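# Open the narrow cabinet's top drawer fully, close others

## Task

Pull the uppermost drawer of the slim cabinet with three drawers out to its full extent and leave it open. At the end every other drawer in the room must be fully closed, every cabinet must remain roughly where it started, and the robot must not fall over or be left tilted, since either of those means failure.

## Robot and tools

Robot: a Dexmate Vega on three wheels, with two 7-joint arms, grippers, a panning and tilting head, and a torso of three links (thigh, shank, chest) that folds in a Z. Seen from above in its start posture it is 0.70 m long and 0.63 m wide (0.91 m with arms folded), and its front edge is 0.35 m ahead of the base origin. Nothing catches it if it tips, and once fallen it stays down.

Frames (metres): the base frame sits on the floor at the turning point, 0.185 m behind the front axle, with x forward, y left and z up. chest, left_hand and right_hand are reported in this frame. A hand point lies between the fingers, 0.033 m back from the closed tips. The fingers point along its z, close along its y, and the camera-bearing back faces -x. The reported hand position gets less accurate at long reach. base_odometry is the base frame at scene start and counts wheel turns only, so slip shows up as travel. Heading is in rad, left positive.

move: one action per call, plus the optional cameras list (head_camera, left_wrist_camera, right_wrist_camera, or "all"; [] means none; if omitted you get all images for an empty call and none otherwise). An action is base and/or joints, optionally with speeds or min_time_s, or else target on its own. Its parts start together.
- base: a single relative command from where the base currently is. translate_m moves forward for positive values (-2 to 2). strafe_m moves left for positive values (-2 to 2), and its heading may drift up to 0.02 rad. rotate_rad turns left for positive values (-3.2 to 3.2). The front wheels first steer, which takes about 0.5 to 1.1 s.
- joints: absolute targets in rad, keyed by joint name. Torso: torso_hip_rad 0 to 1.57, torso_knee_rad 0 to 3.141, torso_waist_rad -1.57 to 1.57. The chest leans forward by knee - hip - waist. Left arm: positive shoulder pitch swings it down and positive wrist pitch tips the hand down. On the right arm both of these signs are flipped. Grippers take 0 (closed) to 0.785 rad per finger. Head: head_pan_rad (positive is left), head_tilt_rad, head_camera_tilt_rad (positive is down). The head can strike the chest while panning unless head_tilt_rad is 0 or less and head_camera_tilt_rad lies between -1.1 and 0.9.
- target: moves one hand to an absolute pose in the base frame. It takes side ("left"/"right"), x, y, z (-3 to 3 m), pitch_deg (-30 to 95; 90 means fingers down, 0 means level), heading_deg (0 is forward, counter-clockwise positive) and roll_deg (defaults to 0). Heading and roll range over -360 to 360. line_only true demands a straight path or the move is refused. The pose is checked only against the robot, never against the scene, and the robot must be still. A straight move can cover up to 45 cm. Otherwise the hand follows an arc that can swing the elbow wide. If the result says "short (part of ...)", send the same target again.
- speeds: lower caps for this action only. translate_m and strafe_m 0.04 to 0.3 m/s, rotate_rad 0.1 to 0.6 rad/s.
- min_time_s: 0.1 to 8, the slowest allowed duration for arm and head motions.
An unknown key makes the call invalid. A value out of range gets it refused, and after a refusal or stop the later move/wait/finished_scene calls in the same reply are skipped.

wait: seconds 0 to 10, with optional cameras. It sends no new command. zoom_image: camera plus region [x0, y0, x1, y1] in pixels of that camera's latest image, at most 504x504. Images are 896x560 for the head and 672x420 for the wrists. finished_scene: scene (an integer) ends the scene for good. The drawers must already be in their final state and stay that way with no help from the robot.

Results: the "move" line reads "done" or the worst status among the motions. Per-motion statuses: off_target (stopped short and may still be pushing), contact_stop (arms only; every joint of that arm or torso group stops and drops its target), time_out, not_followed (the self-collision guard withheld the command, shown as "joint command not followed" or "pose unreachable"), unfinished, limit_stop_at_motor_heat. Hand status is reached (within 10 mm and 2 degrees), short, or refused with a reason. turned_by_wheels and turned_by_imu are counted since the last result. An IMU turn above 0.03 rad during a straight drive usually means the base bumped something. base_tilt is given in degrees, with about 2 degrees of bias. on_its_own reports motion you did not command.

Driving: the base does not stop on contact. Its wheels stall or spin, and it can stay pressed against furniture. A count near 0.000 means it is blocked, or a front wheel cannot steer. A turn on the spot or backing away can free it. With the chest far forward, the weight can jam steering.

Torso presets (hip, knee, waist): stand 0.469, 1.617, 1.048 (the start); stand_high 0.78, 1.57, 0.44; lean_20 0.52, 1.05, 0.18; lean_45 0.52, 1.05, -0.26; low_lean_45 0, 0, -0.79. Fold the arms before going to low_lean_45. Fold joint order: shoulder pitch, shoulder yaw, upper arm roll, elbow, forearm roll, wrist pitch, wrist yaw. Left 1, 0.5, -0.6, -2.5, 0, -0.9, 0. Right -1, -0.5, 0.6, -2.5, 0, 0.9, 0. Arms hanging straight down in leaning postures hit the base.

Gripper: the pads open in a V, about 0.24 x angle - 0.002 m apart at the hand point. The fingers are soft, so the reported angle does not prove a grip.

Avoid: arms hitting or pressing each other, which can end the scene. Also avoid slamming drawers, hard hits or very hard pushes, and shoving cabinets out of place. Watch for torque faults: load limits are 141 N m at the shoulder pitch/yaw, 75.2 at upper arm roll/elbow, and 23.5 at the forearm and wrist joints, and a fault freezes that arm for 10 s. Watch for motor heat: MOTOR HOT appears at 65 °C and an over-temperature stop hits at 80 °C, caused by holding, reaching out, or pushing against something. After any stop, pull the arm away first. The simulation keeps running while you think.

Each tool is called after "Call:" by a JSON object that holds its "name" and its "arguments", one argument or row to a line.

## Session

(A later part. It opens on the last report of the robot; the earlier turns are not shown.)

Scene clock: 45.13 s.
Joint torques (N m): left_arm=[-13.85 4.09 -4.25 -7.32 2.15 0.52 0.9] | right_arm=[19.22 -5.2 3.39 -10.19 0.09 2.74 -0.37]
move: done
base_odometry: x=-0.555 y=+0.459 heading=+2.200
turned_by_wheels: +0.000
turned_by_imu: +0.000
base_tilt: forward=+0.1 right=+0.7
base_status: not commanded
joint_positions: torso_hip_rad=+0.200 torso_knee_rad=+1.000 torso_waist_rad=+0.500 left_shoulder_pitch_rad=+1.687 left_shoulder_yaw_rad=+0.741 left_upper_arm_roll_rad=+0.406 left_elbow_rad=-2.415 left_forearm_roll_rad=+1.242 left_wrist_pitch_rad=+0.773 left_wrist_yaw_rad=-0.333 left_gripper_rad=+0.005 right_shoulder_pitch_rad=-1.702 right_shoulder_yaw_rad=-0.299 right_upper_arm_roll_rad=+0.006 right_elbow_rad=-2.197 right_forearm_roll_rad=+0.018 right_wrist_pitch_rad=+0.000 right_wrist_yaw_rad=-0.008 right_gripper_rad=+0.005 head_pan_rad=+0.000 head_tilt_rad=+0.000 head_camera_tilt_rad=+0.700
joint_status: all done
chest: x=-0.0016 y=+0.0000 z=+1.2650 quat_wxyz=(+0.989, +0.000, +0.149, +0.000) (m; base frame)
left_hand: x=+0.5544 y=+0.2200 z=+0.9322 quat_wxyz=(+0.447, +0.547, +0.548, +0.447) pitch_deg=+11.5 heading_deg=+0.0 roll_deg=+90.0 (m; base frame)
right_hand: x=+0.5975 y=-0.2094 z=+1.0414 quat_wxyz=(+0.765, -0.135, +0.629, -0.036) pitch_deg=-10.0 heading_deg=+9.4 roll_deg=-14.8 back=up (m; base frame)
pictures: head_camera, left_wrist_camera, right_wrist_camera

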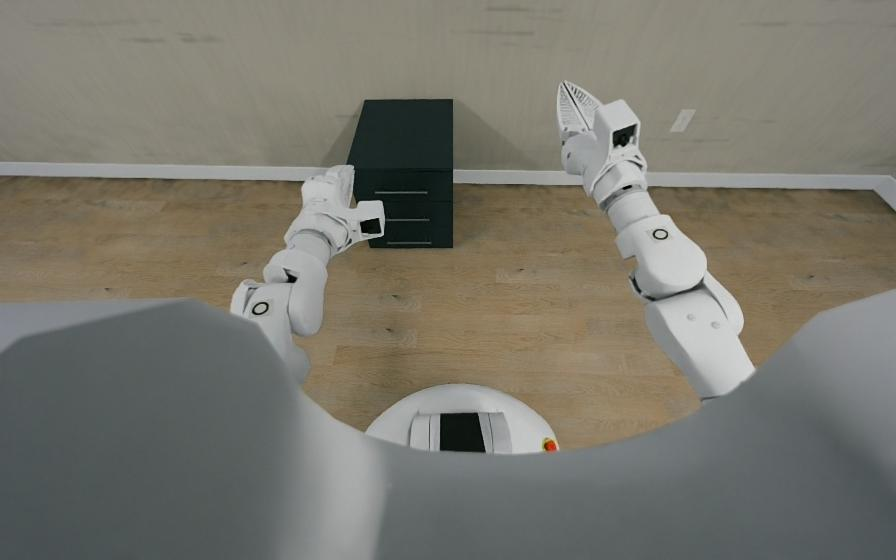

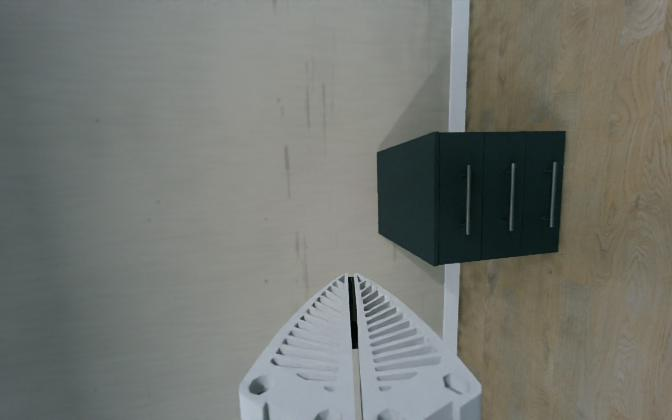

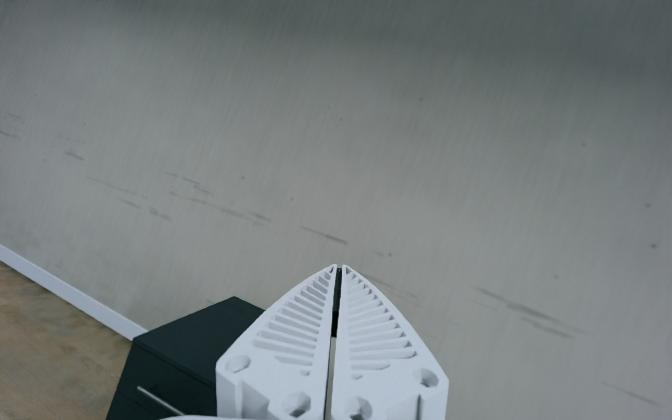

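Call:
{"name": "move", "arguments": {
  "joints": {"torso_hip_rad": 0.0, "torso_knee_rad": 0.7, "torso_waist_rad": 0.1},
  "cameras": ["all"]
}}

Scene clock: 48.17 s.
Joint torques (N m): left_arm=[-7.47 5.21 -3.14 -7.49 2.29 0.28 0.89] | right_arm=[14.04 -5.02 3.13 -8.58 0.09 3.25 -0.41]
move: done
base_odometry: x=-0.555 y=+0.459 heading=+2.200
turned_by_wheels: +0.000
turned_by_imu: +0.000
base_tilt: forward=+0.1 right=+0.7
base_status: not commanded
joint_positions: torso_hip_rad=+0.001 torso_knee_rad=+0.700 torso_waist_rad=+0.100 left_shoulder_pitch_rad=+1.687 left_shoulder_yaw_rad=+0.741 left_upper_arm_roll_rad=+0.406 left_elbow_rad=-2.415 left_forearm_roll_rad=+1.242 left_wrist_pitch_rad=+0.773 left_wrist_yaw_rad=-0.333 left_gripper_rad=+0.005 right_shoulder_pitch_rad=-1.700 right_shoulder_yaw_rad=-0.300 right_upper_arm_roll_rad=+0.006 right_elbow_rad=-2.200 right_forearm_roll_rad=+0.018 right_wrist_pitch_rad=+0.000 right_wrist_yaw_rad=-0.008 right_gripper_rad=+0.005 head_pan_rad=+0.000 head_tilt_rad=+0.000 head_camera_tilt_rad=+0.700
joint_status: all done
chest: x=+0.1147 y=+0.0000 z=+1.1231 quat_wxyz=(+0.955, +0.000, +0.295, +0.000) (m; base frame)
left_hand: x=+0.5478 y=+0.2201 z=+0.6411 quat_wxyz=(+0.361, +0.608, +0.608, +0.361) pitch_deg=+28.6 heading_deg=+0.0 roll_deg=+90.0 (m; base frame)
right_hand: x=+0.6219 y=-0.2088 z=+0.7350 quat_wxyz=(+0.664, -0.139, +0.734, -0.016) pitch_deg=+6.7 heading_deg=+9.4 roll_deg=-12.1 back=up (m; base frame)
pictures: head_camera, left_wrist_camera, right_wrist_camera

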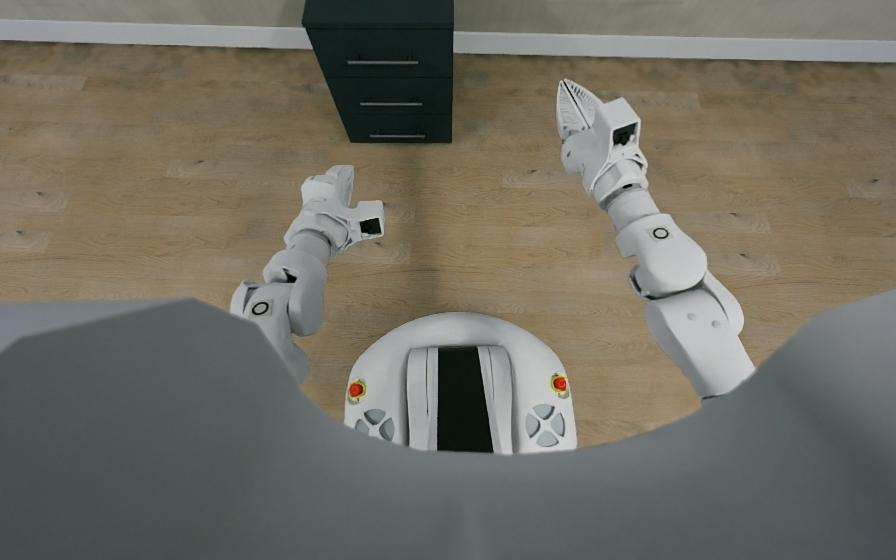

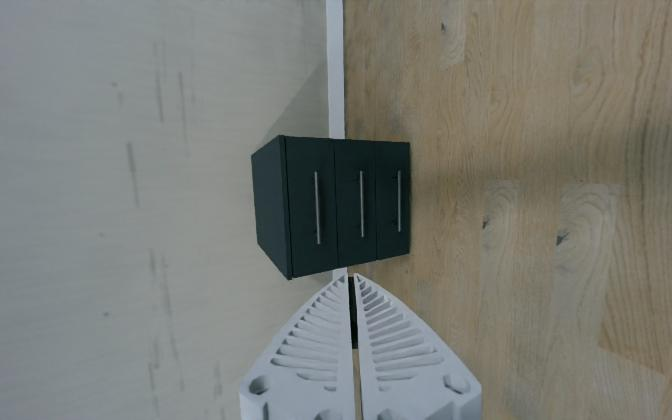

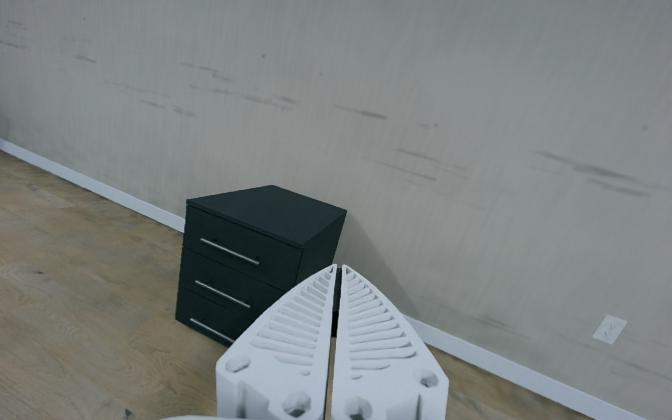

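Call:
{"name": "move", "arguments": {
  "target": {"side": "left", "x": 0.75, "y": 0.2, "z": 0.43, "pitch_deg": 10, "heading_deg": 0, "roll_deg": 90},
  "cameras": ["all"]
}}

Scene clock: 49.07 s.
Joint torques (N m): left_arm=[-6.96 4.56 -2.53 -7.06 2.23 -0.33 0.76] | right_arm=[11.6 -3.93 2.64 -8.27 0.08 3.14 -0.33]
move: refused
base_odometry: x=-0.555 y=+0.459 heading=+2.200
turned_by_wheels: +0.000
turned_by_imu: +0.000
base_tilt: forward=+0.1 right=+0.8
base_status: not commanded
joint_positions: torso_hip_rad=+0.001 torso_knee_rad=+0.700 torso_waist_rad=+0.100 left_shoulder_pitch_rad=+1.687 left_shoulder_yaw_rad=+0.741 left_upper_arm_roll_rad=+0.406 left_elbow_rad=-2.415 left_forearm_roll_rad=+1.242 left_wrist_pitch_rad=+0.773 left_wrist_yaw_rad=-0.333 left_gripper_rad=+0.005 right_shoulder_pitch_rad=-1.700 right_shoulder_yaw_rad=-0.300 right_upper_arm_roll_rad=+0.006 right_elbow_rad=-2.200 right_forearm_roll_rad=+0.018 right_wrist_pitch_rad=+0.000 right_wrist_yaw_rad=-0.008 right_gripper_rad=+0.005 head_pan_rad=+0.000 head_tilt_rad=+0.000 head_camera_tilt_rad=+0.700
joint_status: not commanded
chest: x=+0.1147 y=+0.0000 z=+1.1231 quat_wxyz=(+0.955, +0.000, +0.295, +0.000) (m; base frame)
left_hand: x=+0.5478 y=+0.2201 z=+0.6411 quat_wxyz=(+0.361, +0.608, +0.608, +0.361) pitch_deg=+28.6 heading_deg=+0.0 roll_deg=+90.0 (m; base frame)
left_hand_status: refused: no posture of the arm gets there (out of reach): the closest leaves the hand 3.5 cm and 0 deg from the pose. Nothing moved.
right_hand: x=+0.6219 y=-0.2088 z=+0.7350 quat_wxyz=(+0.664, -0.139, +0.734, -0.016) pitch_deg=+6.7 heading_deg=+9.4 roll_deg=-12.1 back=up (m; base frame)
pictures: head_camera, left_wrist_camera, right_wrist_camera

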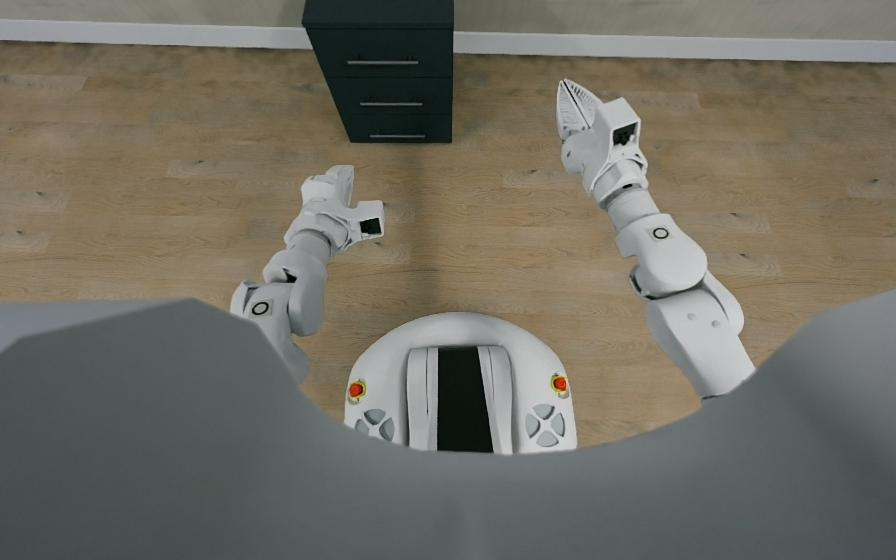

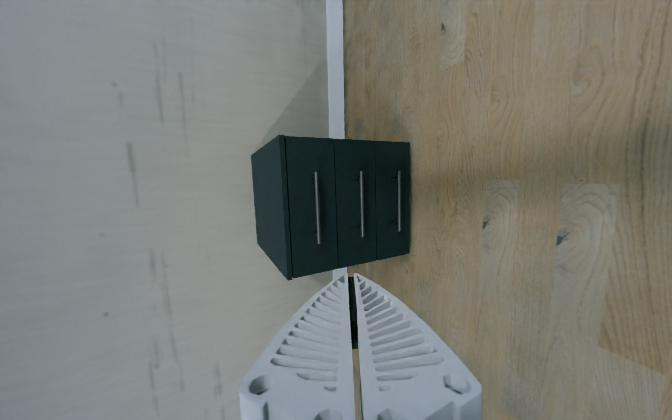

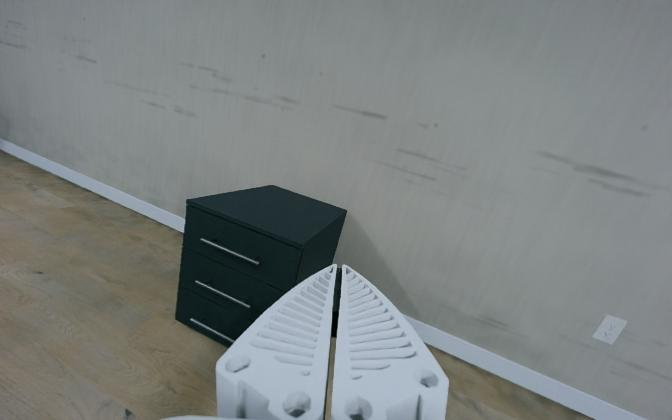

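Call:
{"name": "move", "arguments": {
  "joints": {"torso_hip_rad": 0.0, "torso_knee_rad": 0.4, "torso_waist_rad": -0.35, "left_gripper_rad": 0.3},
  "cameras": ["all"]
}}

Scene clock: 52.37 s.
Joint torques (N m): left_arm=[-5.42 5.56 -1.74 -6.23 2.25 0.35 0.73] | right_arm=[9.88 -3.68 2.77 -9.02 0.03 2.49 -0.3]
move: done
base_odometry: x=-0.555 y=+0.459 heading=+2.200
turned_by_wheels: +0.000
turned_by_imu: +0.000
base_tilt: forward=+0.1 right=+0.8
base_status: not commanded
joint_positions: torso_hip_rad=+0.001 torso_knee_rad=+0.400 torso_waist_rad=-0.350 left_shoulder_pitch_rad=+1.687 left_shoulder_yaw_rad=+0.741 left_upper_arm_roll_rad=+0.406 left_elbow_rad=-2.415 left_forearm_roll_rad=+1.242 left_wrist_pitch_rad=+0.773 left_wrist_yaw_rad=-0.333 left_gripper_rad=+0.300 right_shoulder_pitch_rad=-1.700 right_shoulder_yaw_rad=-0.300 right_upper_arm_roll_rad=+0.006 right_elbow_rad=-2.200 right_forearm_roll_rad=+0.018 right_wrist_pitch_rad=+0.000 right_wrist_yaw_rad=-0.008 right_gripper_rad=+0.005 head_pan_rad=+0.000 head_tilt_rad=+0.000 head_camera_tilt_rad=+0.700
joint_status: all done
chest: x=+0.0839 y=+0.0000 z=+0.9998 quat_wxyz=(+0.931, +0.000, +0.366, +0.000) (m; base frame)
left_hand: x=+0.4402 y=+0.2201 z=+0.4585 quat_wxyz=(+0.314, +0.633, +0.634, +0.314) pitch_deg=+37.2 heading_deg=+0.0 roll_deg=+90.0 (m; base frame)
right_hand: x=+0.5274 y=-0.2088 z=+0.5403 quat_wxyz=(+0.607, -0.140, +0.782, -0.005) pitch_deg=+15.2 heading_deg=+9.6 roll_deg=-10.6 back=up (m; base frame)
pictures: head_camera, left_wrist_camera, right_wrist_camera

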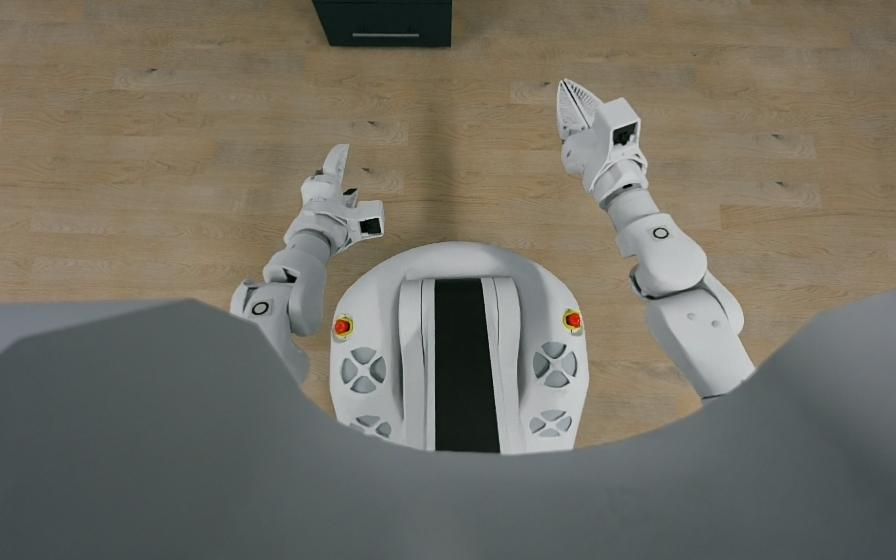

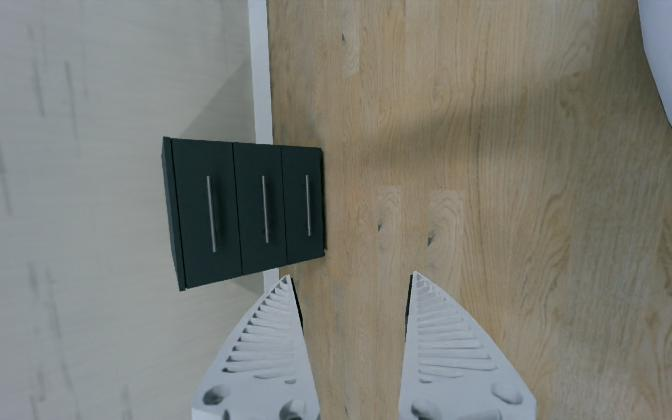

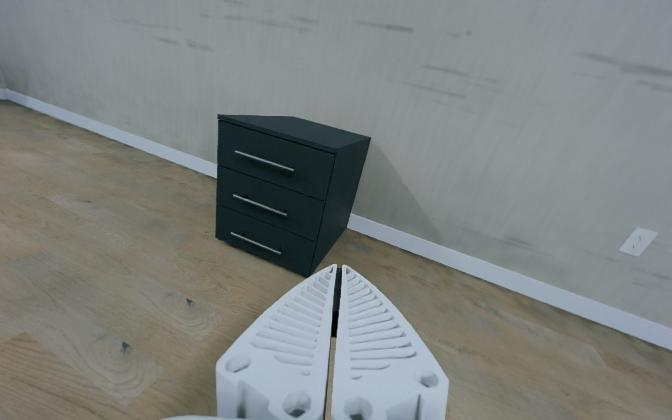

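Call:
{"name": "move", "arguments": {
  "joints": {"head_camera_tilt_rad": 0.2, "left_gripper_rad": 0.25}
}}

Call:
{"name": "move", "arguments": {
  "target": {"side": "left", "x": 0.72, "y": 0.2, "z": 0.43, "pitch_deg": 10, "heading_deg": 0, "roll_deg": 90},
  "cameras": ["all"]
}}

Scene clock: 53.57 s.
Joint torques (N m): left_arm=[-4.1 2.99 -1.35 -7.89 2.13 -0.05 0.82] | right_arm=[9.99 -2.72 2.41 -8.92 0.06 2.84 -0.33]
move: done
base_odometry: x=-0.555 y=+0.459 heading=+2.200
turned_by_wheels: +0.000
turned_by_imu: +0.000
base_tilt: forward=+0.1 right=+0.7
base_status: not commanded
joint_positions: torso_hip_rad=+0.001 torso_knee_rad=+0.400 torso_waist_rad=-0.350 left_shoulder_pitch_rad=+1.687 left_shoulder_yaw_rad=+0.741 left_upper_arm_roll_rad=+0.406 left_elbow_rad=-2.415 left_forearm_roll_rad=+1.242 left_wrist_pitch_rad=+0.773 left_wrist_yaw_rad=-0.333 left_gripper_rad=+0.250 right_shoulder_pitch_rad=-1.700 right_shoulder_yaw_rad=-0.300 right_upper_arm_roll_rad=+0.006 right_elbow_rad=-2.200 right_forearm_roll_rad=+0.018 right_wrist_pitch_rad=+0.000 right_wrist_yaw_rad=-0.008 right_gripper_rad=+0.005 head_pan_rad=+0.000 head_tilt_rad=+0.000 head_camera_tilt_rad=+0.200
joint_status: all done
chest: x=+0.0839 y=+0.0000 z=+0.9998 quat_wxyz=(+0.931, +0.000, +0.366, +0.000) (m; base frame)
left_hand: x=+0.4402 y=+0.2201 z=+0.4585 quat_wxyz=(+0.314, +0.633, +0.634, +0.314) pitch_deg=+37.2 heading_deg=+0.0 roll_deg=+90.0 (m; base frame)
right_hand: x=+0.5274 y=-0.2088 z=+0.5403 quat_wxyz=(+0.607, -0.140, +0.782, -0.005) pitch_deg=+15.2 heading_deg=+9.6 roll_deg=-10.6 back=up (m; base frame)
pictures: none

Scene clock: 58.73 s.
Joint torques (N m): left_arm=[-18.71 -2.31 -1.71 -6.33 0.86 0.34 1.29] | right_arm=[8.63 -4.67 2.25 -9.25 0.08 1.87 -0.35]
move: done
base_odometry: x=-0.555 y=+0.459 heading=+2.200
turned_by_wheels: +0.000
turned_by_imu: +0.000
base_tilt: forward=+0.1 right=+0.8
base_status: not commanded
joint_positions: torso_hip_rad=+0.001 torso_knee_rad=+0.400 torso_waist_rad=-0.350 left_shoulder_pitch_rad=+0.878 left_shoulder_yaw_rad=+0.320 left_upper_arm_roll_rad=+0.548 left_elbow_rad=-1.287 left_forearm_roll_rad=+1.073 left_wrist_pitch_rad=+0.398 left_wrist_yaw_rad=+0.357 left_gripper_rad=+0.250 right_shoulder_pitch_rad=-1.700 right_shoulder_yaw_rad=-0.300 right_upper_arm_roll_rad=+0.006 right_elbow_rad=-2.200 right_forearm_roll_rad=+0.018 right_wrist_pitch_rad=+0.000 right_wrist_yaw_rad=-0.008 right_gripper_rad=+0.005 head_pan_rad=+0.000 head_tilt_rad=+0.000 head_camera_tilt_rad=+0.200
joint_status: not commanded
chest: x=+0.0839 y=+0.0000 z=+0.9998 quat_wxyz=(+0.931, +0.000, +0.366, +0.000) (m; base frame)
left_hand: x=+0.7192 y=+0.2003 z=+0.4298 quat_wxyz=(+0.454, +0.542, +0.542, +0.454) pitch_deg=+10.1 heading_deg=+0.0 roll_deg=-90.0 (m; base frame)
left_hand_status: reached (straight line, planned for 3.9 s): 1 mm and 0.1 deg off.
right_hand: x=+0.5274 y=-0.2088 z=+0.5403 quat_wxyz=(+0.607, -0.140, +0.782, -0.005) pitch_deg=+15.2 heading_deg=+9.6 roll_deg=-10.6 back=up (m; base frame)
pictures: head_camera, left_wrist_camera, right_wrist_camera

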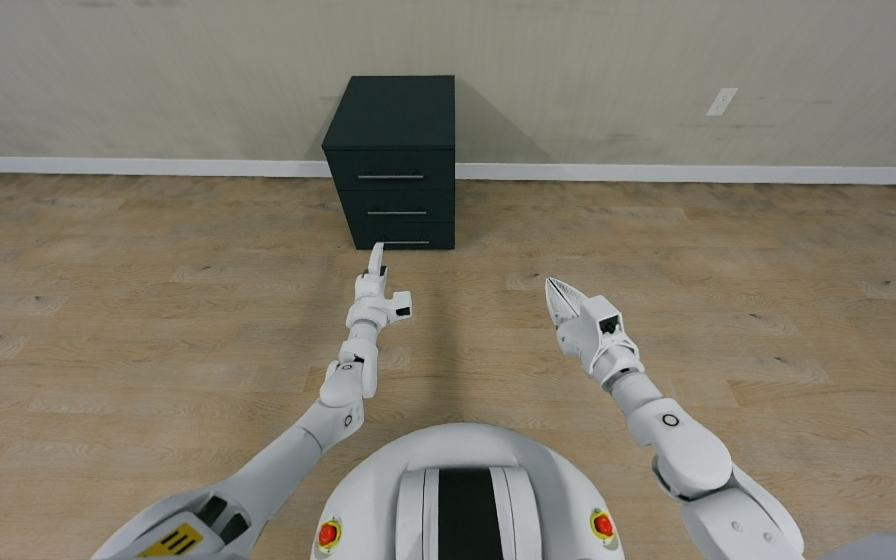

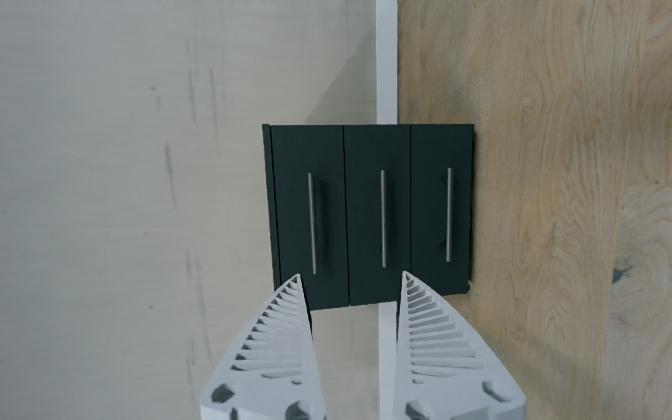

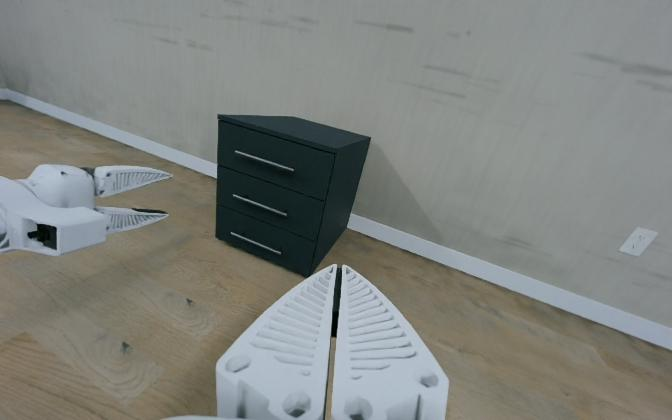

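Call:
{"name": "move", "arguments": {
  "target": {"side": "left", "x": 0.72, "y": 0.2, "z": 0.42, "pitch_deg": 0, "heading_deg": 0, "roll_deg": 90},
  "cameras": ["all"]
}}

Call:
{"name": "move", "arguments": {
  "base": {"translate_m": 0.15},
  "speeds": {"translate_m": 0.1},
  "cameras": ["all"]
}}

Scene clock: 64.67 s.
Joint torques (N m): left_arm=[-20.1 -3.06 -0.2 -3.49 0.42 0.02 1.53] | right_arm=[9.47 -4.41 2.32 -8.3 0.08 2.89 -0.51]
move: done
base_odometry: x=-0.555 y=+0.459 heading=+2.200
turned_by_wheels: +0.000
turned_by_imu: +0.000
base_tilt: forward=+0.1 right=+0.8
base_status: not commanded
joint_positions: torso_hip_rad=+0.001 torso_knee_rad=+0.400 torso_waist_rad=-0.350 left_shoulder_pitch_rad=+0.696 left_shoulder_yaw_rad=+0.162 left_upper_arm_roll_rad=+0.568 left_elbow_rad=-0.723 left_forearm_roll_rad=+1.025 left_wrist_pitch_rad=+0.233 left_wrist_yaw_rad=+0.834 left_gripper_rad=+0.250 right_shoulder_pitch_rad=-1.700 right_shoulder_yaw_rad=-0.300 right_upper_arm_roll_rad=+0.006 right_elbow_rad=-2.200 right_forearm_roll_rad=+0.018 right_wrist_pitch_rad=+0.000 right_wrist_yaw_rad=-0.008 right_gripper_rad=+0.005 head_pan_rad=+0.000 head_tilt_rad=+0.000 head_camera_tilt_rad=+0.200
joint_status: not commanded
chest: x=+0.0839 y=+0.0000 z=+0.9998 quat_wxyz=(+0.931, +0.000, +0.366, +0.000) (m; base frame)
left_hand: x=+0.7199 y=+0.2002 z=+0.4198 quat_wxyz=(+0.499, +0.500, +0.500, +0.500) pitch_deg=+0.1 heading_deg=+0.0 roll_deg=-90.0 (m; base frame)
left_hand_status: reached (straight line, planned for 2.1 s): 0 mm and 0.1 deg off.
right_hand: x=+0.5274 y=-0.2088 z=+0.5403 quat_wxyz=(+0.607, -0.140, +0.782, -0.005) pitch_deg=+15.2 heading_deg=+9.6 roll_deg=-10.6 back=up (m; base frame)
pictures: head_camera, left_wrist_camera, right_wrist_camera

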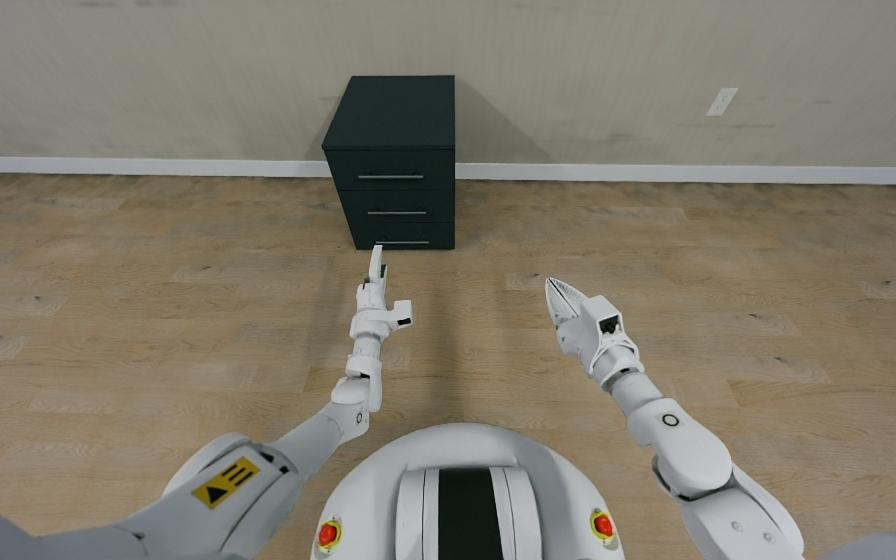

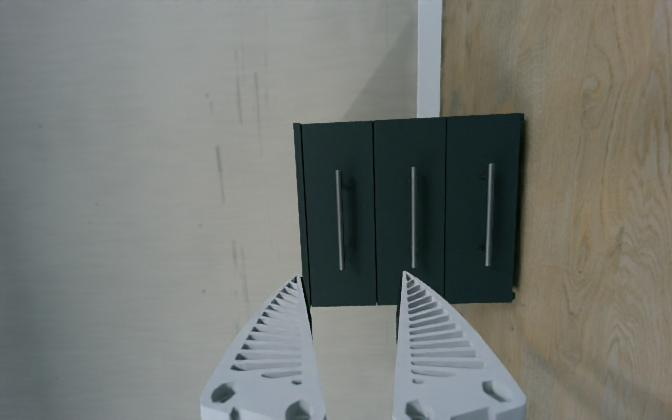

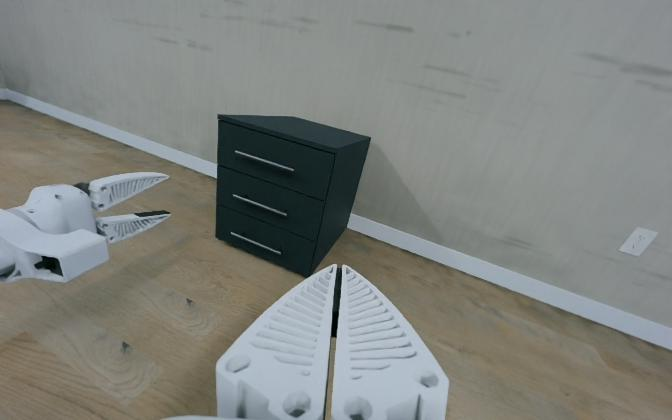

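Scene clock: 66.97 s.
Joint torques (N m): left_arm=[-18.67 -4.15 -0.06 -4.57 0.12 -0.36 1.45] | right_arm=[9.49 -4.02 2.1 -7.9 0.13 2.48 -0.36]
move: done
base_odometry: x=-0.643 y=+0.580 heading=+2.200
turned_by_wheels: -0.001
turned_by_imu: -0.001
base_tilt: forward=+0.1 right=+0.7
base_status: done
joint_positions: torso_hip_rad=+0.001 torso_knee_rad=+0.400 torso_waist_rad=-0.350 left_shoulder_pitch_rad=+0.695 left_shoulder_yaw_rad=+0.161 left_upper_arm_roll_rad=+0.569 left_elbow_rad=-0.719 left_forearm_roll_rad=+1.025 left_wrist_pitch_rad=+0.232 left_wrist_yaw_rad=+0.837 left_gripper_rad=+0.250 right_shoulder_pitch_rad=-1.700 right_shoulder_yaw_rad=-0.300 right_upper_arm_roll_rad=+0.006 right_elbow_rad=-2.200 right_forearm_roll_rad=+0.018 right_wrist_pitch_rad=+0.000 right_wrist_yaw_rad=-0.008 right_gripper_rad=+0.005 head_pan_rad=+0.000 head_tilt_rad=+0.000 head_camera_tilt_rad=+0.200
joint_status: not commanded
chest: x=+0.0839 y=+0.0000 z=+0.9998 quat_wxyz=(+0.931, +0.000, +0.366, +0.000) (m; base frame)
left_hand: x=+0.7198 y=+0.2002 z=+0.4198 quat_wxyz=(+0.500, +0.500, +0.500, +0.500) pitch_deg=+0.0 heading_deg=+0.0 roll_deg=-90.0 (m; base frame)
right_hand: x=+0.5274 y=-0.2088 z=+0.5403 quat_wxyz=(+0.607, -0.140, +0.782, -0.005) pitch_deg=+15.2 heading_deg=+9.6 roll_deg=-10.6 back=up (m; base frame)
pictures: head_camera, left_wrist_camera, right_wrist_camera

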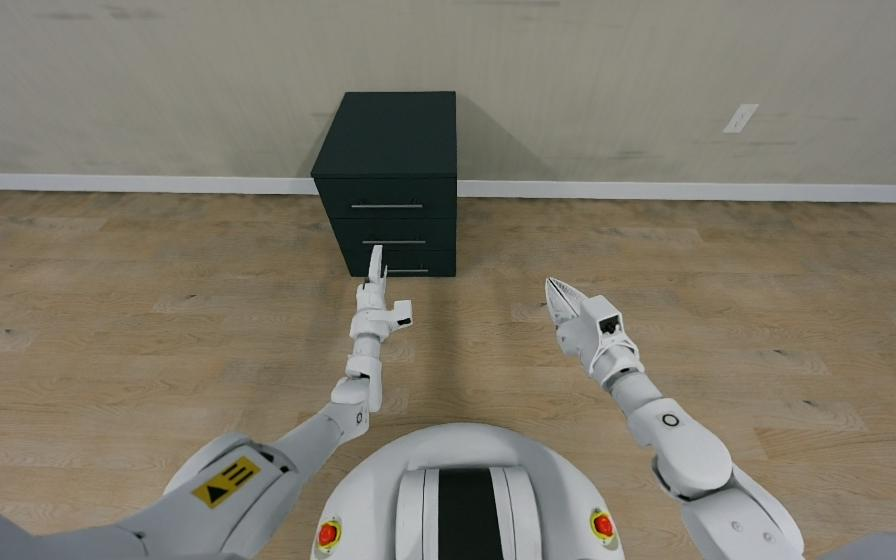

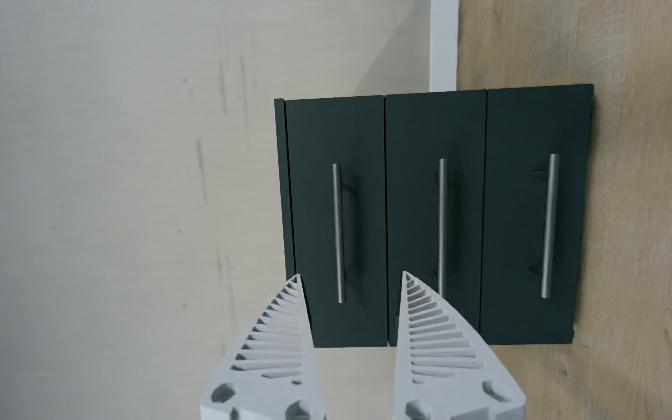

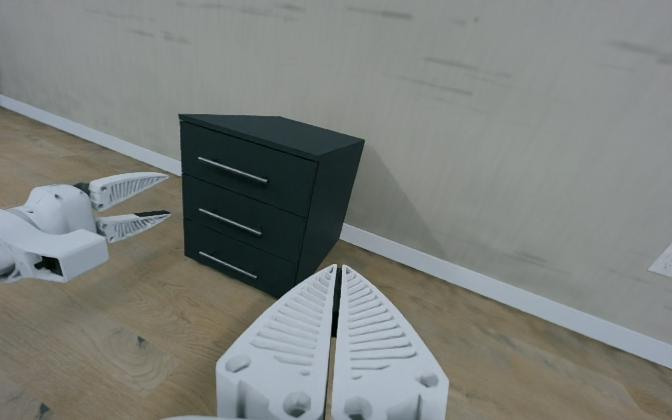

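Call:
{"name": "zoom_image", "arguments": {
  "camera": "left_wrist_camera",
  "region": [400, 80, 620, 360]
}}

Call:
{"name": "zoom_image", "arguments": {
  "camera": "right_wrist_camera",
  "region": [160, 90, 400, 310]
}}

Scaled by 1.800 from the camera's 672x420 image, which has a finer 960x600 frame.

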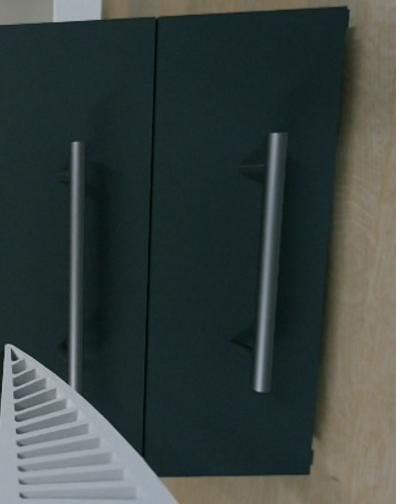

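Scaled by 2.100 from the camera's 672x420 image, which has a finer 960x600 frame.

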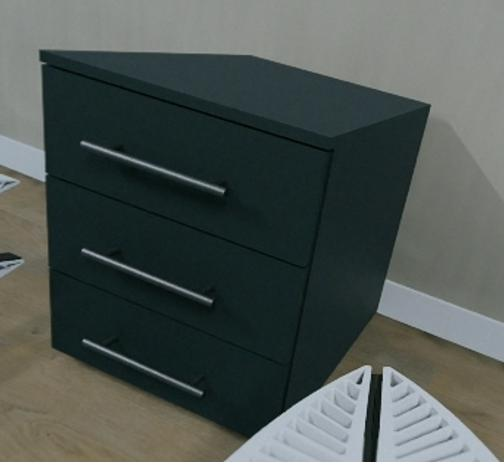

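Call:
{"name": "move", "arguments": {
  "target": {"side": "left", "x": 0.72, "y": 0.212, "z": 0.428, "pitch_deg": 0, "heading_deg": 0, "roll_deg": 90}
}}

Call:
{"name": "move", "arguments": {
  "base": {"translate_m": 0.16},
  "speeds": {"translate_m": 0.1},
  "cameras": ["all"]
}}

Scene clock: 69.67 s.
Joint torques (N m): left_arm=[-10.66 3.82 -6.51 -6.59 0.99 0.33 0.97] | right_arm=[9.64 -3.85 2.5 -8.13 0.25 2.93 -0.41]
move: done
base_odometry: x=-0.643 y=+0.580 heading=+2.200
turned_by_wheels: +0.000
turned_by_imu: +0.000
base_tilt: forward=+0.1 right=+0.8
base_status: not commanded
joint_positions: torso_hip_rad=+0.001 torso_knee_rad=+0.400 torso_waist_rad=-0.350 left_shoulder_pitch_rad=+0.736 left_shoulder_yaw_rad=+0.208 left_upper_arm_roll_rad=+0.556 left_elbow_rad=-0.823 left_forearm_roll_rad=+1.027 left_wrist_pitch_rad=+0.241 left_wrist_yaw_rad=+0.788 left_gripper_rad=+0.250 right_shoulder_pitch_rad=-1.700 right_shoulder_yaw_rad=-0.300 right_upper_arm_roll_rad=+0.006 right_elbow_rad=-2.200 right_forearm_roll_rad=+0.018 right_wrist_pitch_rad=+0.000 right_wrist_yaw_rad=-0.008 right_gripper_rad=+0.005 head_pan_rad=+0.000 head_tilt_rad=+0.000 head_camera_tilt_rad=+0.200
joint_status: not commanded
chest: x=+0.0839 y=+0.0000 z=+0.9998 quat_wxyz=(+0.931, +0.000, +0.366, +0.000) (m; base frame)
left_hand: x=+0.7200 y=+0.2114 z=+0.4276 quat_wxyz=(+0.500, +0.500, +0.500, +0.500) pitch_deg=+0.0 heading_deg=+0.0 roll_deg=+90.0 (m; base frame)
left_hand_status: reached (straight line, planned for 0.7 s): 1 mm and 0.0 deg off.
right_hand: x=+0.5274 y=-0.2088 z=+0.5403 quat_wxyz=(+0.607, -0.140, +0.782, -0.005) pitch_deg=+15.2 heading_deg=+9.6 roll_deg=-10.6 back=up (m; base frame)
pictures: none

Scene clock: 72.07 s.
Joint torques (N m): left_arm=[-10.35 3.8 -6.3 -5.46 1.03 -0.51 0.98] | right_arm=[10 -4.03 2.55 -8.92 0.05 2.54 -0.39]
move: done
base_odometry: x=-0.737 y=+0.710 heading=+2.199
turned_by_wheels: -0.001
turned_by_imu: -0.001
base_tilt: forward=+0.0 right=+0.8
base_status: done
joint_positions: torso_hip_rad=+0.001 torso_knee_rad=+0.400 torso_waist_rad=-0.350 left_shoulder_pitch_rad=+0.737 left_shoulder_yaw_rad=+0.210 left_upper_arm_roll_rad=+0.556 left_elbow_rad=-0.827 left_forearm_roll_rad=+1.027 left_wrist_pitch_rad=+0.241 left_wrist_yaw_rad=+0.787 left_gripper_rad=+0.250 right_shoulder_pitch_rad=-1.700 right_shoulder_yaw_rad=-0.300 right_upper_arm_roll_rad=+0.006 right_elbow_rad=-2.200 right_forearm_roll_rad=+0.018 right_wrist_pitch_rad=+0.000 right_wrist_yaw_rad=-0.008 right_gripper_rad=+0.005 head_pan_rad=+0.000 head_tilt_rad=+0.000 head_camera_tilt_rad=+0.200
joint_status: not commanded
chest: x=+0.0839 y=+0.0000 z=+0.9998 quat_wxyz=(+0.931, +0.000, +0.366, +0.000) (m; base frame)
left_hand: x=+0.7200 y=+0.2119 z=+0.4280 quat_wxyz=(+0.500, +0.500, +0.500, +0.500) pitch_deg=+0.0 heading_deg=+0.0 roll_deg=+90.0 (m; base frame)
right_hand: x=+0.5274 y=-0.2088 z=+0.5403 quat_wxyz=(+0.607, -0.140, +0.782, -0.005) pitch_deg=+15.2 heading_deg=+9.6 roll_deg=-10.6 back=up (m; base frame)
pictures: head_camera, left_wrist_camera, right_wrist_camera

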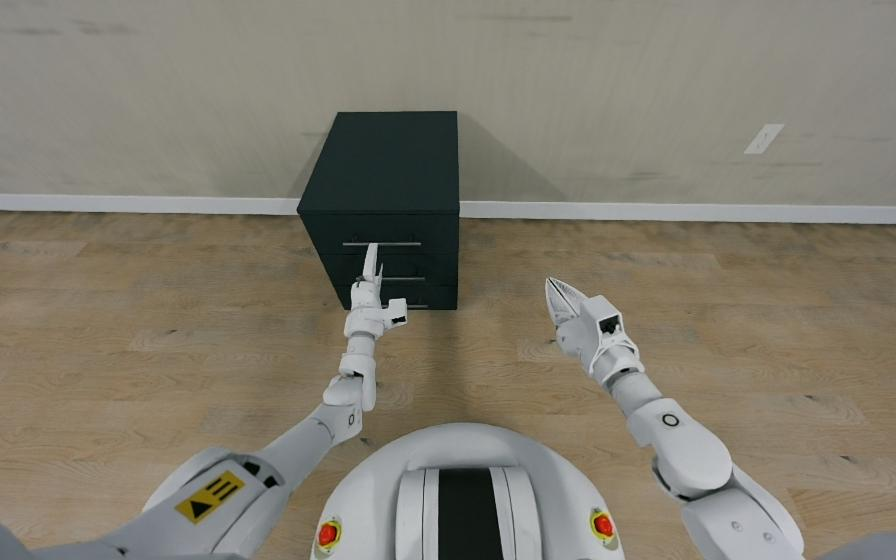

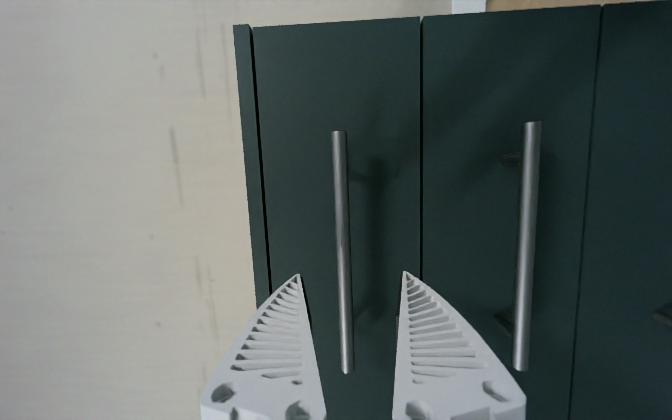

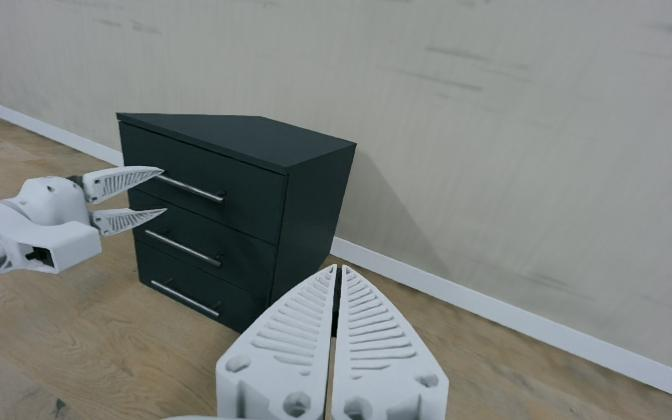

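Call:
{"name": "move", "arguments": {
  "target": {"side": "left", "x": 0.72, "y": 0.212, "z": 0.432, "pitch_deg": 0, "heading_deg": 0, "roll_deg": 90}
}}

Call:
{"name": "move", "arguments": {
  "base": {"translate_m": 0.086},
  "speeds": {"translate_m": 0.06},
  "cameras": ["all"]
}}

Scene clock: 73.80 s.
Joint torques (N m): left_arm=[-10.08 2.97 -6.59 -5.53 0.92 0.11 0.77] | right_arm=[10.54 -3.72 2.4 -8.4 0.13 3 -0.35]
move: done
base_odometry: x=-0.737 y=+0.710 heading=+2.199
turned_by_wheels: +0.000
turned_by_imu: +0.000
base_tilt: forward=+0.1 right=+0.8
base_status: not commanded
joint_positions: torso_hip_rad=+0.001 torso_knee_rad=+0.400 torso_waist_rad=-0.350 left_shoulder_pitch_rad=+0.752 left_shoulder_yaw_rad=+0.220 left_upper_arm_roll_rad=+0.553 left_elbow_rad=-0.867 left_forearm_roll_rad=+1.030 left_wrist_pitch_rad=+0.252 left_wrist_yaw_rad=+0.767 left_gripper_rad=+0.250 right_shoulder_pitch_rad=-1.700 right_shoulder_yaw_rad=-0.300 right_upper_arm_roll_rad=+0.006 right_elbow_rad=-2.200 right_forearm_roll_rad=+0.018 right_wrist_pitch_rad=+0.000 right_wrist_yaw_rad=-0.008 right_gripper_rad=+0.005 head_pan_rad=+0.000 head_tilt_rad=+0.000 head_camera_tilt_rad=+0.200
joint_status: not commanded
chest: x=+0.0839 y=+0.0000 z=+0.9998 quat_wxyz=(+0.931, +0.000, +0.366, +0.000) (m; base frame)
left_hand: x=+0.7200 y=+0.2118 z=+0.4316 quat_wxyz=(+0.500, +0.500, +0.500, +0.500) pitch_deg=+0.0 heading_deg=+0.0 roll_deg=+90.0 (m; base frame)
left_hand_status: reached (straight line, planned for 0.4 s): 0 mm and 0.0 deg off.
right_hand: x=+0.5274 y=-0.2088 z=+0.5403 quat_wxyz=(+0.607, -0.140, +0.782, -0.005) pitch_deg=+15.2 heading_deg=+9.6 roll_deg=-10.6 back=up (m; base frame)
pictures: none

Scene clock: 75.87 s.
Joint torques (N m): left_arm=[-24.7 1.42 -7.09 -8.12 0.75 -0.02 0.36] | right_arm=[9.9 -4.57 2.14 -7.62 0.09 2.93 -0.48]
move: done
base_odometry: x=-0.788 y=+0.779 heading=+2.198
turned_by_wheels: +0.000
turned_by_imu: +0.000
base_tilt: forward=+0.1 right=+0.8
base_status: done
joint_positions: torso_hip_rad=+0.001 torso_knee_rad=+0.400 torso_waist_rad=-0.350 left_shoulder_pitch_rad=+0.754 left_shoulder_yaw_rad=+0.221 left_upper_arm_roll_rad=+0.553 left_elbow_rad=-0.871 left_forearm_roll_rad=+1.030 left_wrist_pitch_rad=+0.253 left_wrist_yaw_rad=+0.765 left_gripper_rad=+0.250 right_shoulder_pitch_rad=-1.700 right_shoulder_yaw_rad=-0.300 right_upper_arm_roll_rad=+0.006 right_elbow_rad=-2.200 right_forearm_roll_rad=+0.018 right_wrist_pitch_rad=+0.000 right_wrist_yaw_rad=-0.008 right_gripper_rad=+0.005 head_pan_rad=+0.000 head_tilt_rad=+0.000 head_camera_tilt_rad=+0.200
joint_status: not commanded
chest: x=+0.0839 y=+0.0000 z=+0.9997 quat_wxyz=(+0.931, +0.000, +0.366, +0.000) (m; base frame)
left_hand: x=+0.7196 y=+0.2119 z=+0.4316 quat_wxyz=(+0.500, +0.500, +0.500, +0.500) pitch_deg=+0.0 heading_deg=+0.0 roll_deg=-90.0 (m; base frame)
right_hand: x=+0.5274 y=-0.2088 z=+0.5403 quat_wxyz=(+0.607, -0.140, +0.782, -0.005) pitch_deg=+15.2 heading_deg=+9.6 roll_deg=-10.6 back=up (m; base frame)
pictures: head_camera, left_wrist_camera, right_wrist_camera

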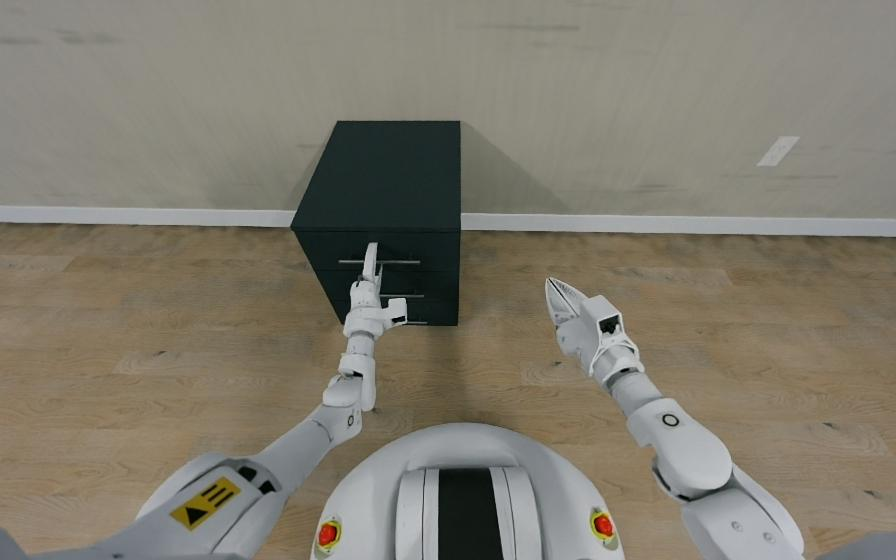

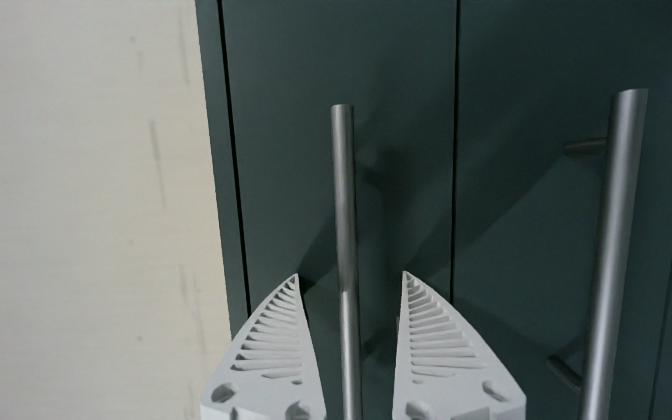

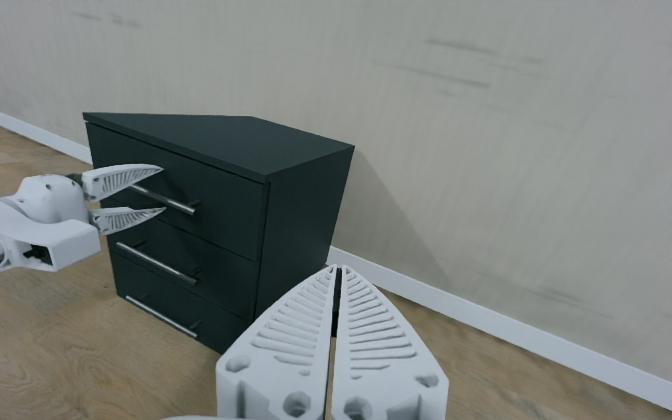

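Call:
{"name": "move", "arguments": {
  "base": {"translate_m": 0.013},
  "speeds": {"translate_m": 0.05},
  "cameras": ["left_wrist_camera"]
}}

Scene clock: 77.27 s.
Joint torques (N m): left_arm=[-32.94 1.7 -6.45 -10.38 1.24 -0.53 0.37] | right_arm=[8.36 -3.97 2.26 -7.81 0.11 3.18 -0.17]
move: done
base_odometry: x=-0.796 y=+0.789 heading=+2.198
turned_by_wheels: +0.000
turned_by_imu: +0.000
base_tilt: forward=+0.0 right=+0.7
base_status: done
joint_positions: torso_hip_rad=+0.001 torso_knee_rad=+0.400 torso_waist_rad=-0.350 left_shoulder_pitch_rad=+0.754 left_shoulder_yaw_rad=+0.222 left_upper_arm_roll_rad=+0.553 left_elbow_rad=-0.871 left_forearm_roll_rad=+1.030 left_wrist_pitch_rad=+0.253 left_wrist_yaw_rad=+0.765 left_gripper_rad=+0.250 right_shoulder_pitch_rad=-1.700 right_shoulder_yaw_rad=-0.300 right_upper_arm_roll_rad=+0.006 right_elbow_rad=-2.200 right_forearm_roll_rad=+0.018 right_wrist_pitch_rad=+0.000 right_wrist_yaw_rad=-0.008 right_gripper_rad=+0.005 head_pan_rad=+0.000 head_tilt_rad=+0.000 head_camera_tilt_rad=+0.200
joint_status: not commanded
chest: x=+0.0839 y=+0.0000 z=+0.9997 quat_wxyz=(+0.931, +0.000, +0.366, +0.000) (m; base frame)
left_hand: x=+0.7194 y=+0.2121 z=+0.4313 quat_wxyz=(+0.500, +0.500, +0.500, +0.500) pitch_deg=+0.1 heading_deg=+0.0 roll_deg=-90.0 (m; base frame)
right_hand: x=+0.5274 y=-0.2088 z=+0.5403 quat_wxyz=(+0.607, -0.140, +0.782, -0.005) pitch_deg=+15.2 heading_deg=+9.6 roll_deg=-10.6 back=up (m; base frame)
pictures: left_wrist_camera

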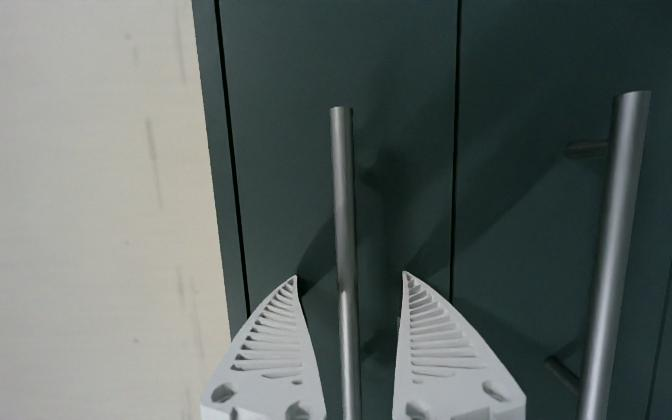

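Call:
{"name": "move", "arguments": {
  "base": {"translate_m": -0.014},
  "speeds": {"translate_m": 0.05},
  "cameras": ["left_wrist_camera"]
}}

Scene clock: 78.37 s.
Joint torques (N m): left_arm=[-20.98 -0.37 -6.22 -4.52 0.84 -0.46 0.71] | right_arm=[9.82 -4.11 2.45 -7.93 0.18 2.77 -0.21]
move: done
base_odometry: x=-0.788 y=+0.778 heading=+2.198
turned_by_wheels: -0.001
turned_by_imu: -0.001
base_tilt: forward=+0.1 right=+0.8
base_status: done
joint_positions: torso_hip_rad=+0.001 torso_knee_rad=+0.400 torso_waist_rad=-0.350 left_shoulder_pitch_rad=+0.754 left_shoulder_yaw_rad=+0.222 left_upper_arm_roll_rad=+0.553 left_elbow_rad=-0.871 left_forearm_roll_rad=+1.030 left_wrist_pitch_rad=+0.253 left_wrist_yaw_rad=+0.765 left_gripper_rad=+0.250 right_shoulder_pitch_rad=-1.700 right_shoulder_yaw_rad=-0.300 right_upper_arm_roll_rad=+0.006 right_elbow_rad=-2.200 right_forearm_roll_rad=+0.018 right_wrist_pitch_rad=+0.000 right_wrist_yaw_rad=-0.008 right_gripper_rad=+0.005 head_pan_rad=+0.000 head_tilt_rad=+0.000 head_camera_tilt_rad=+0.200
joint_status: not commanded
chest: x=+0.0839 y=+0.0000 z=+0.9997 quat_wxyz=(+0.931, +0.000, +0.366, +0.000) (m; base frame)
left_hand: x=+0.7197 y=+0.2119 z=+0.4317 quat_wxyz=(+0.500, +0.500, +0.500, +0.500) pitch_deg=+0.0 heading_deg=+0.0 roll_deg=+90.0 (m; base frame)
right_hand: x=+0.5274 y=-0.2088 z=+0.5403 quat_wxyz=(+0.607, -0.140, +0.782, -0.005) pitch_deg=+15.2 heading_deg=+9.6 roll_deg=-10.6 back=up (m; base frame)
pictures: left_wrist_camera

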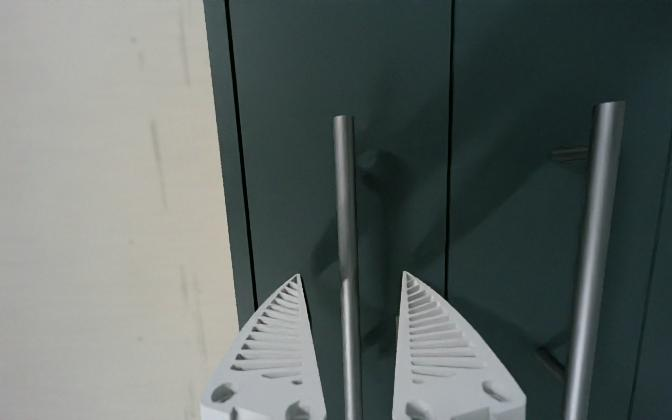

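Call:
{"name": "zoom_image", "arguments": {
  "camera": "left_wrist_camera",
  "region": [240, 90, 460, 420]
}}

Scaled by 1.527 from the camera's 672x420 image, which has a finer 960x600 frame.

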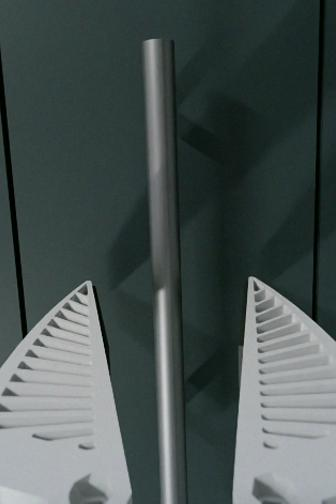

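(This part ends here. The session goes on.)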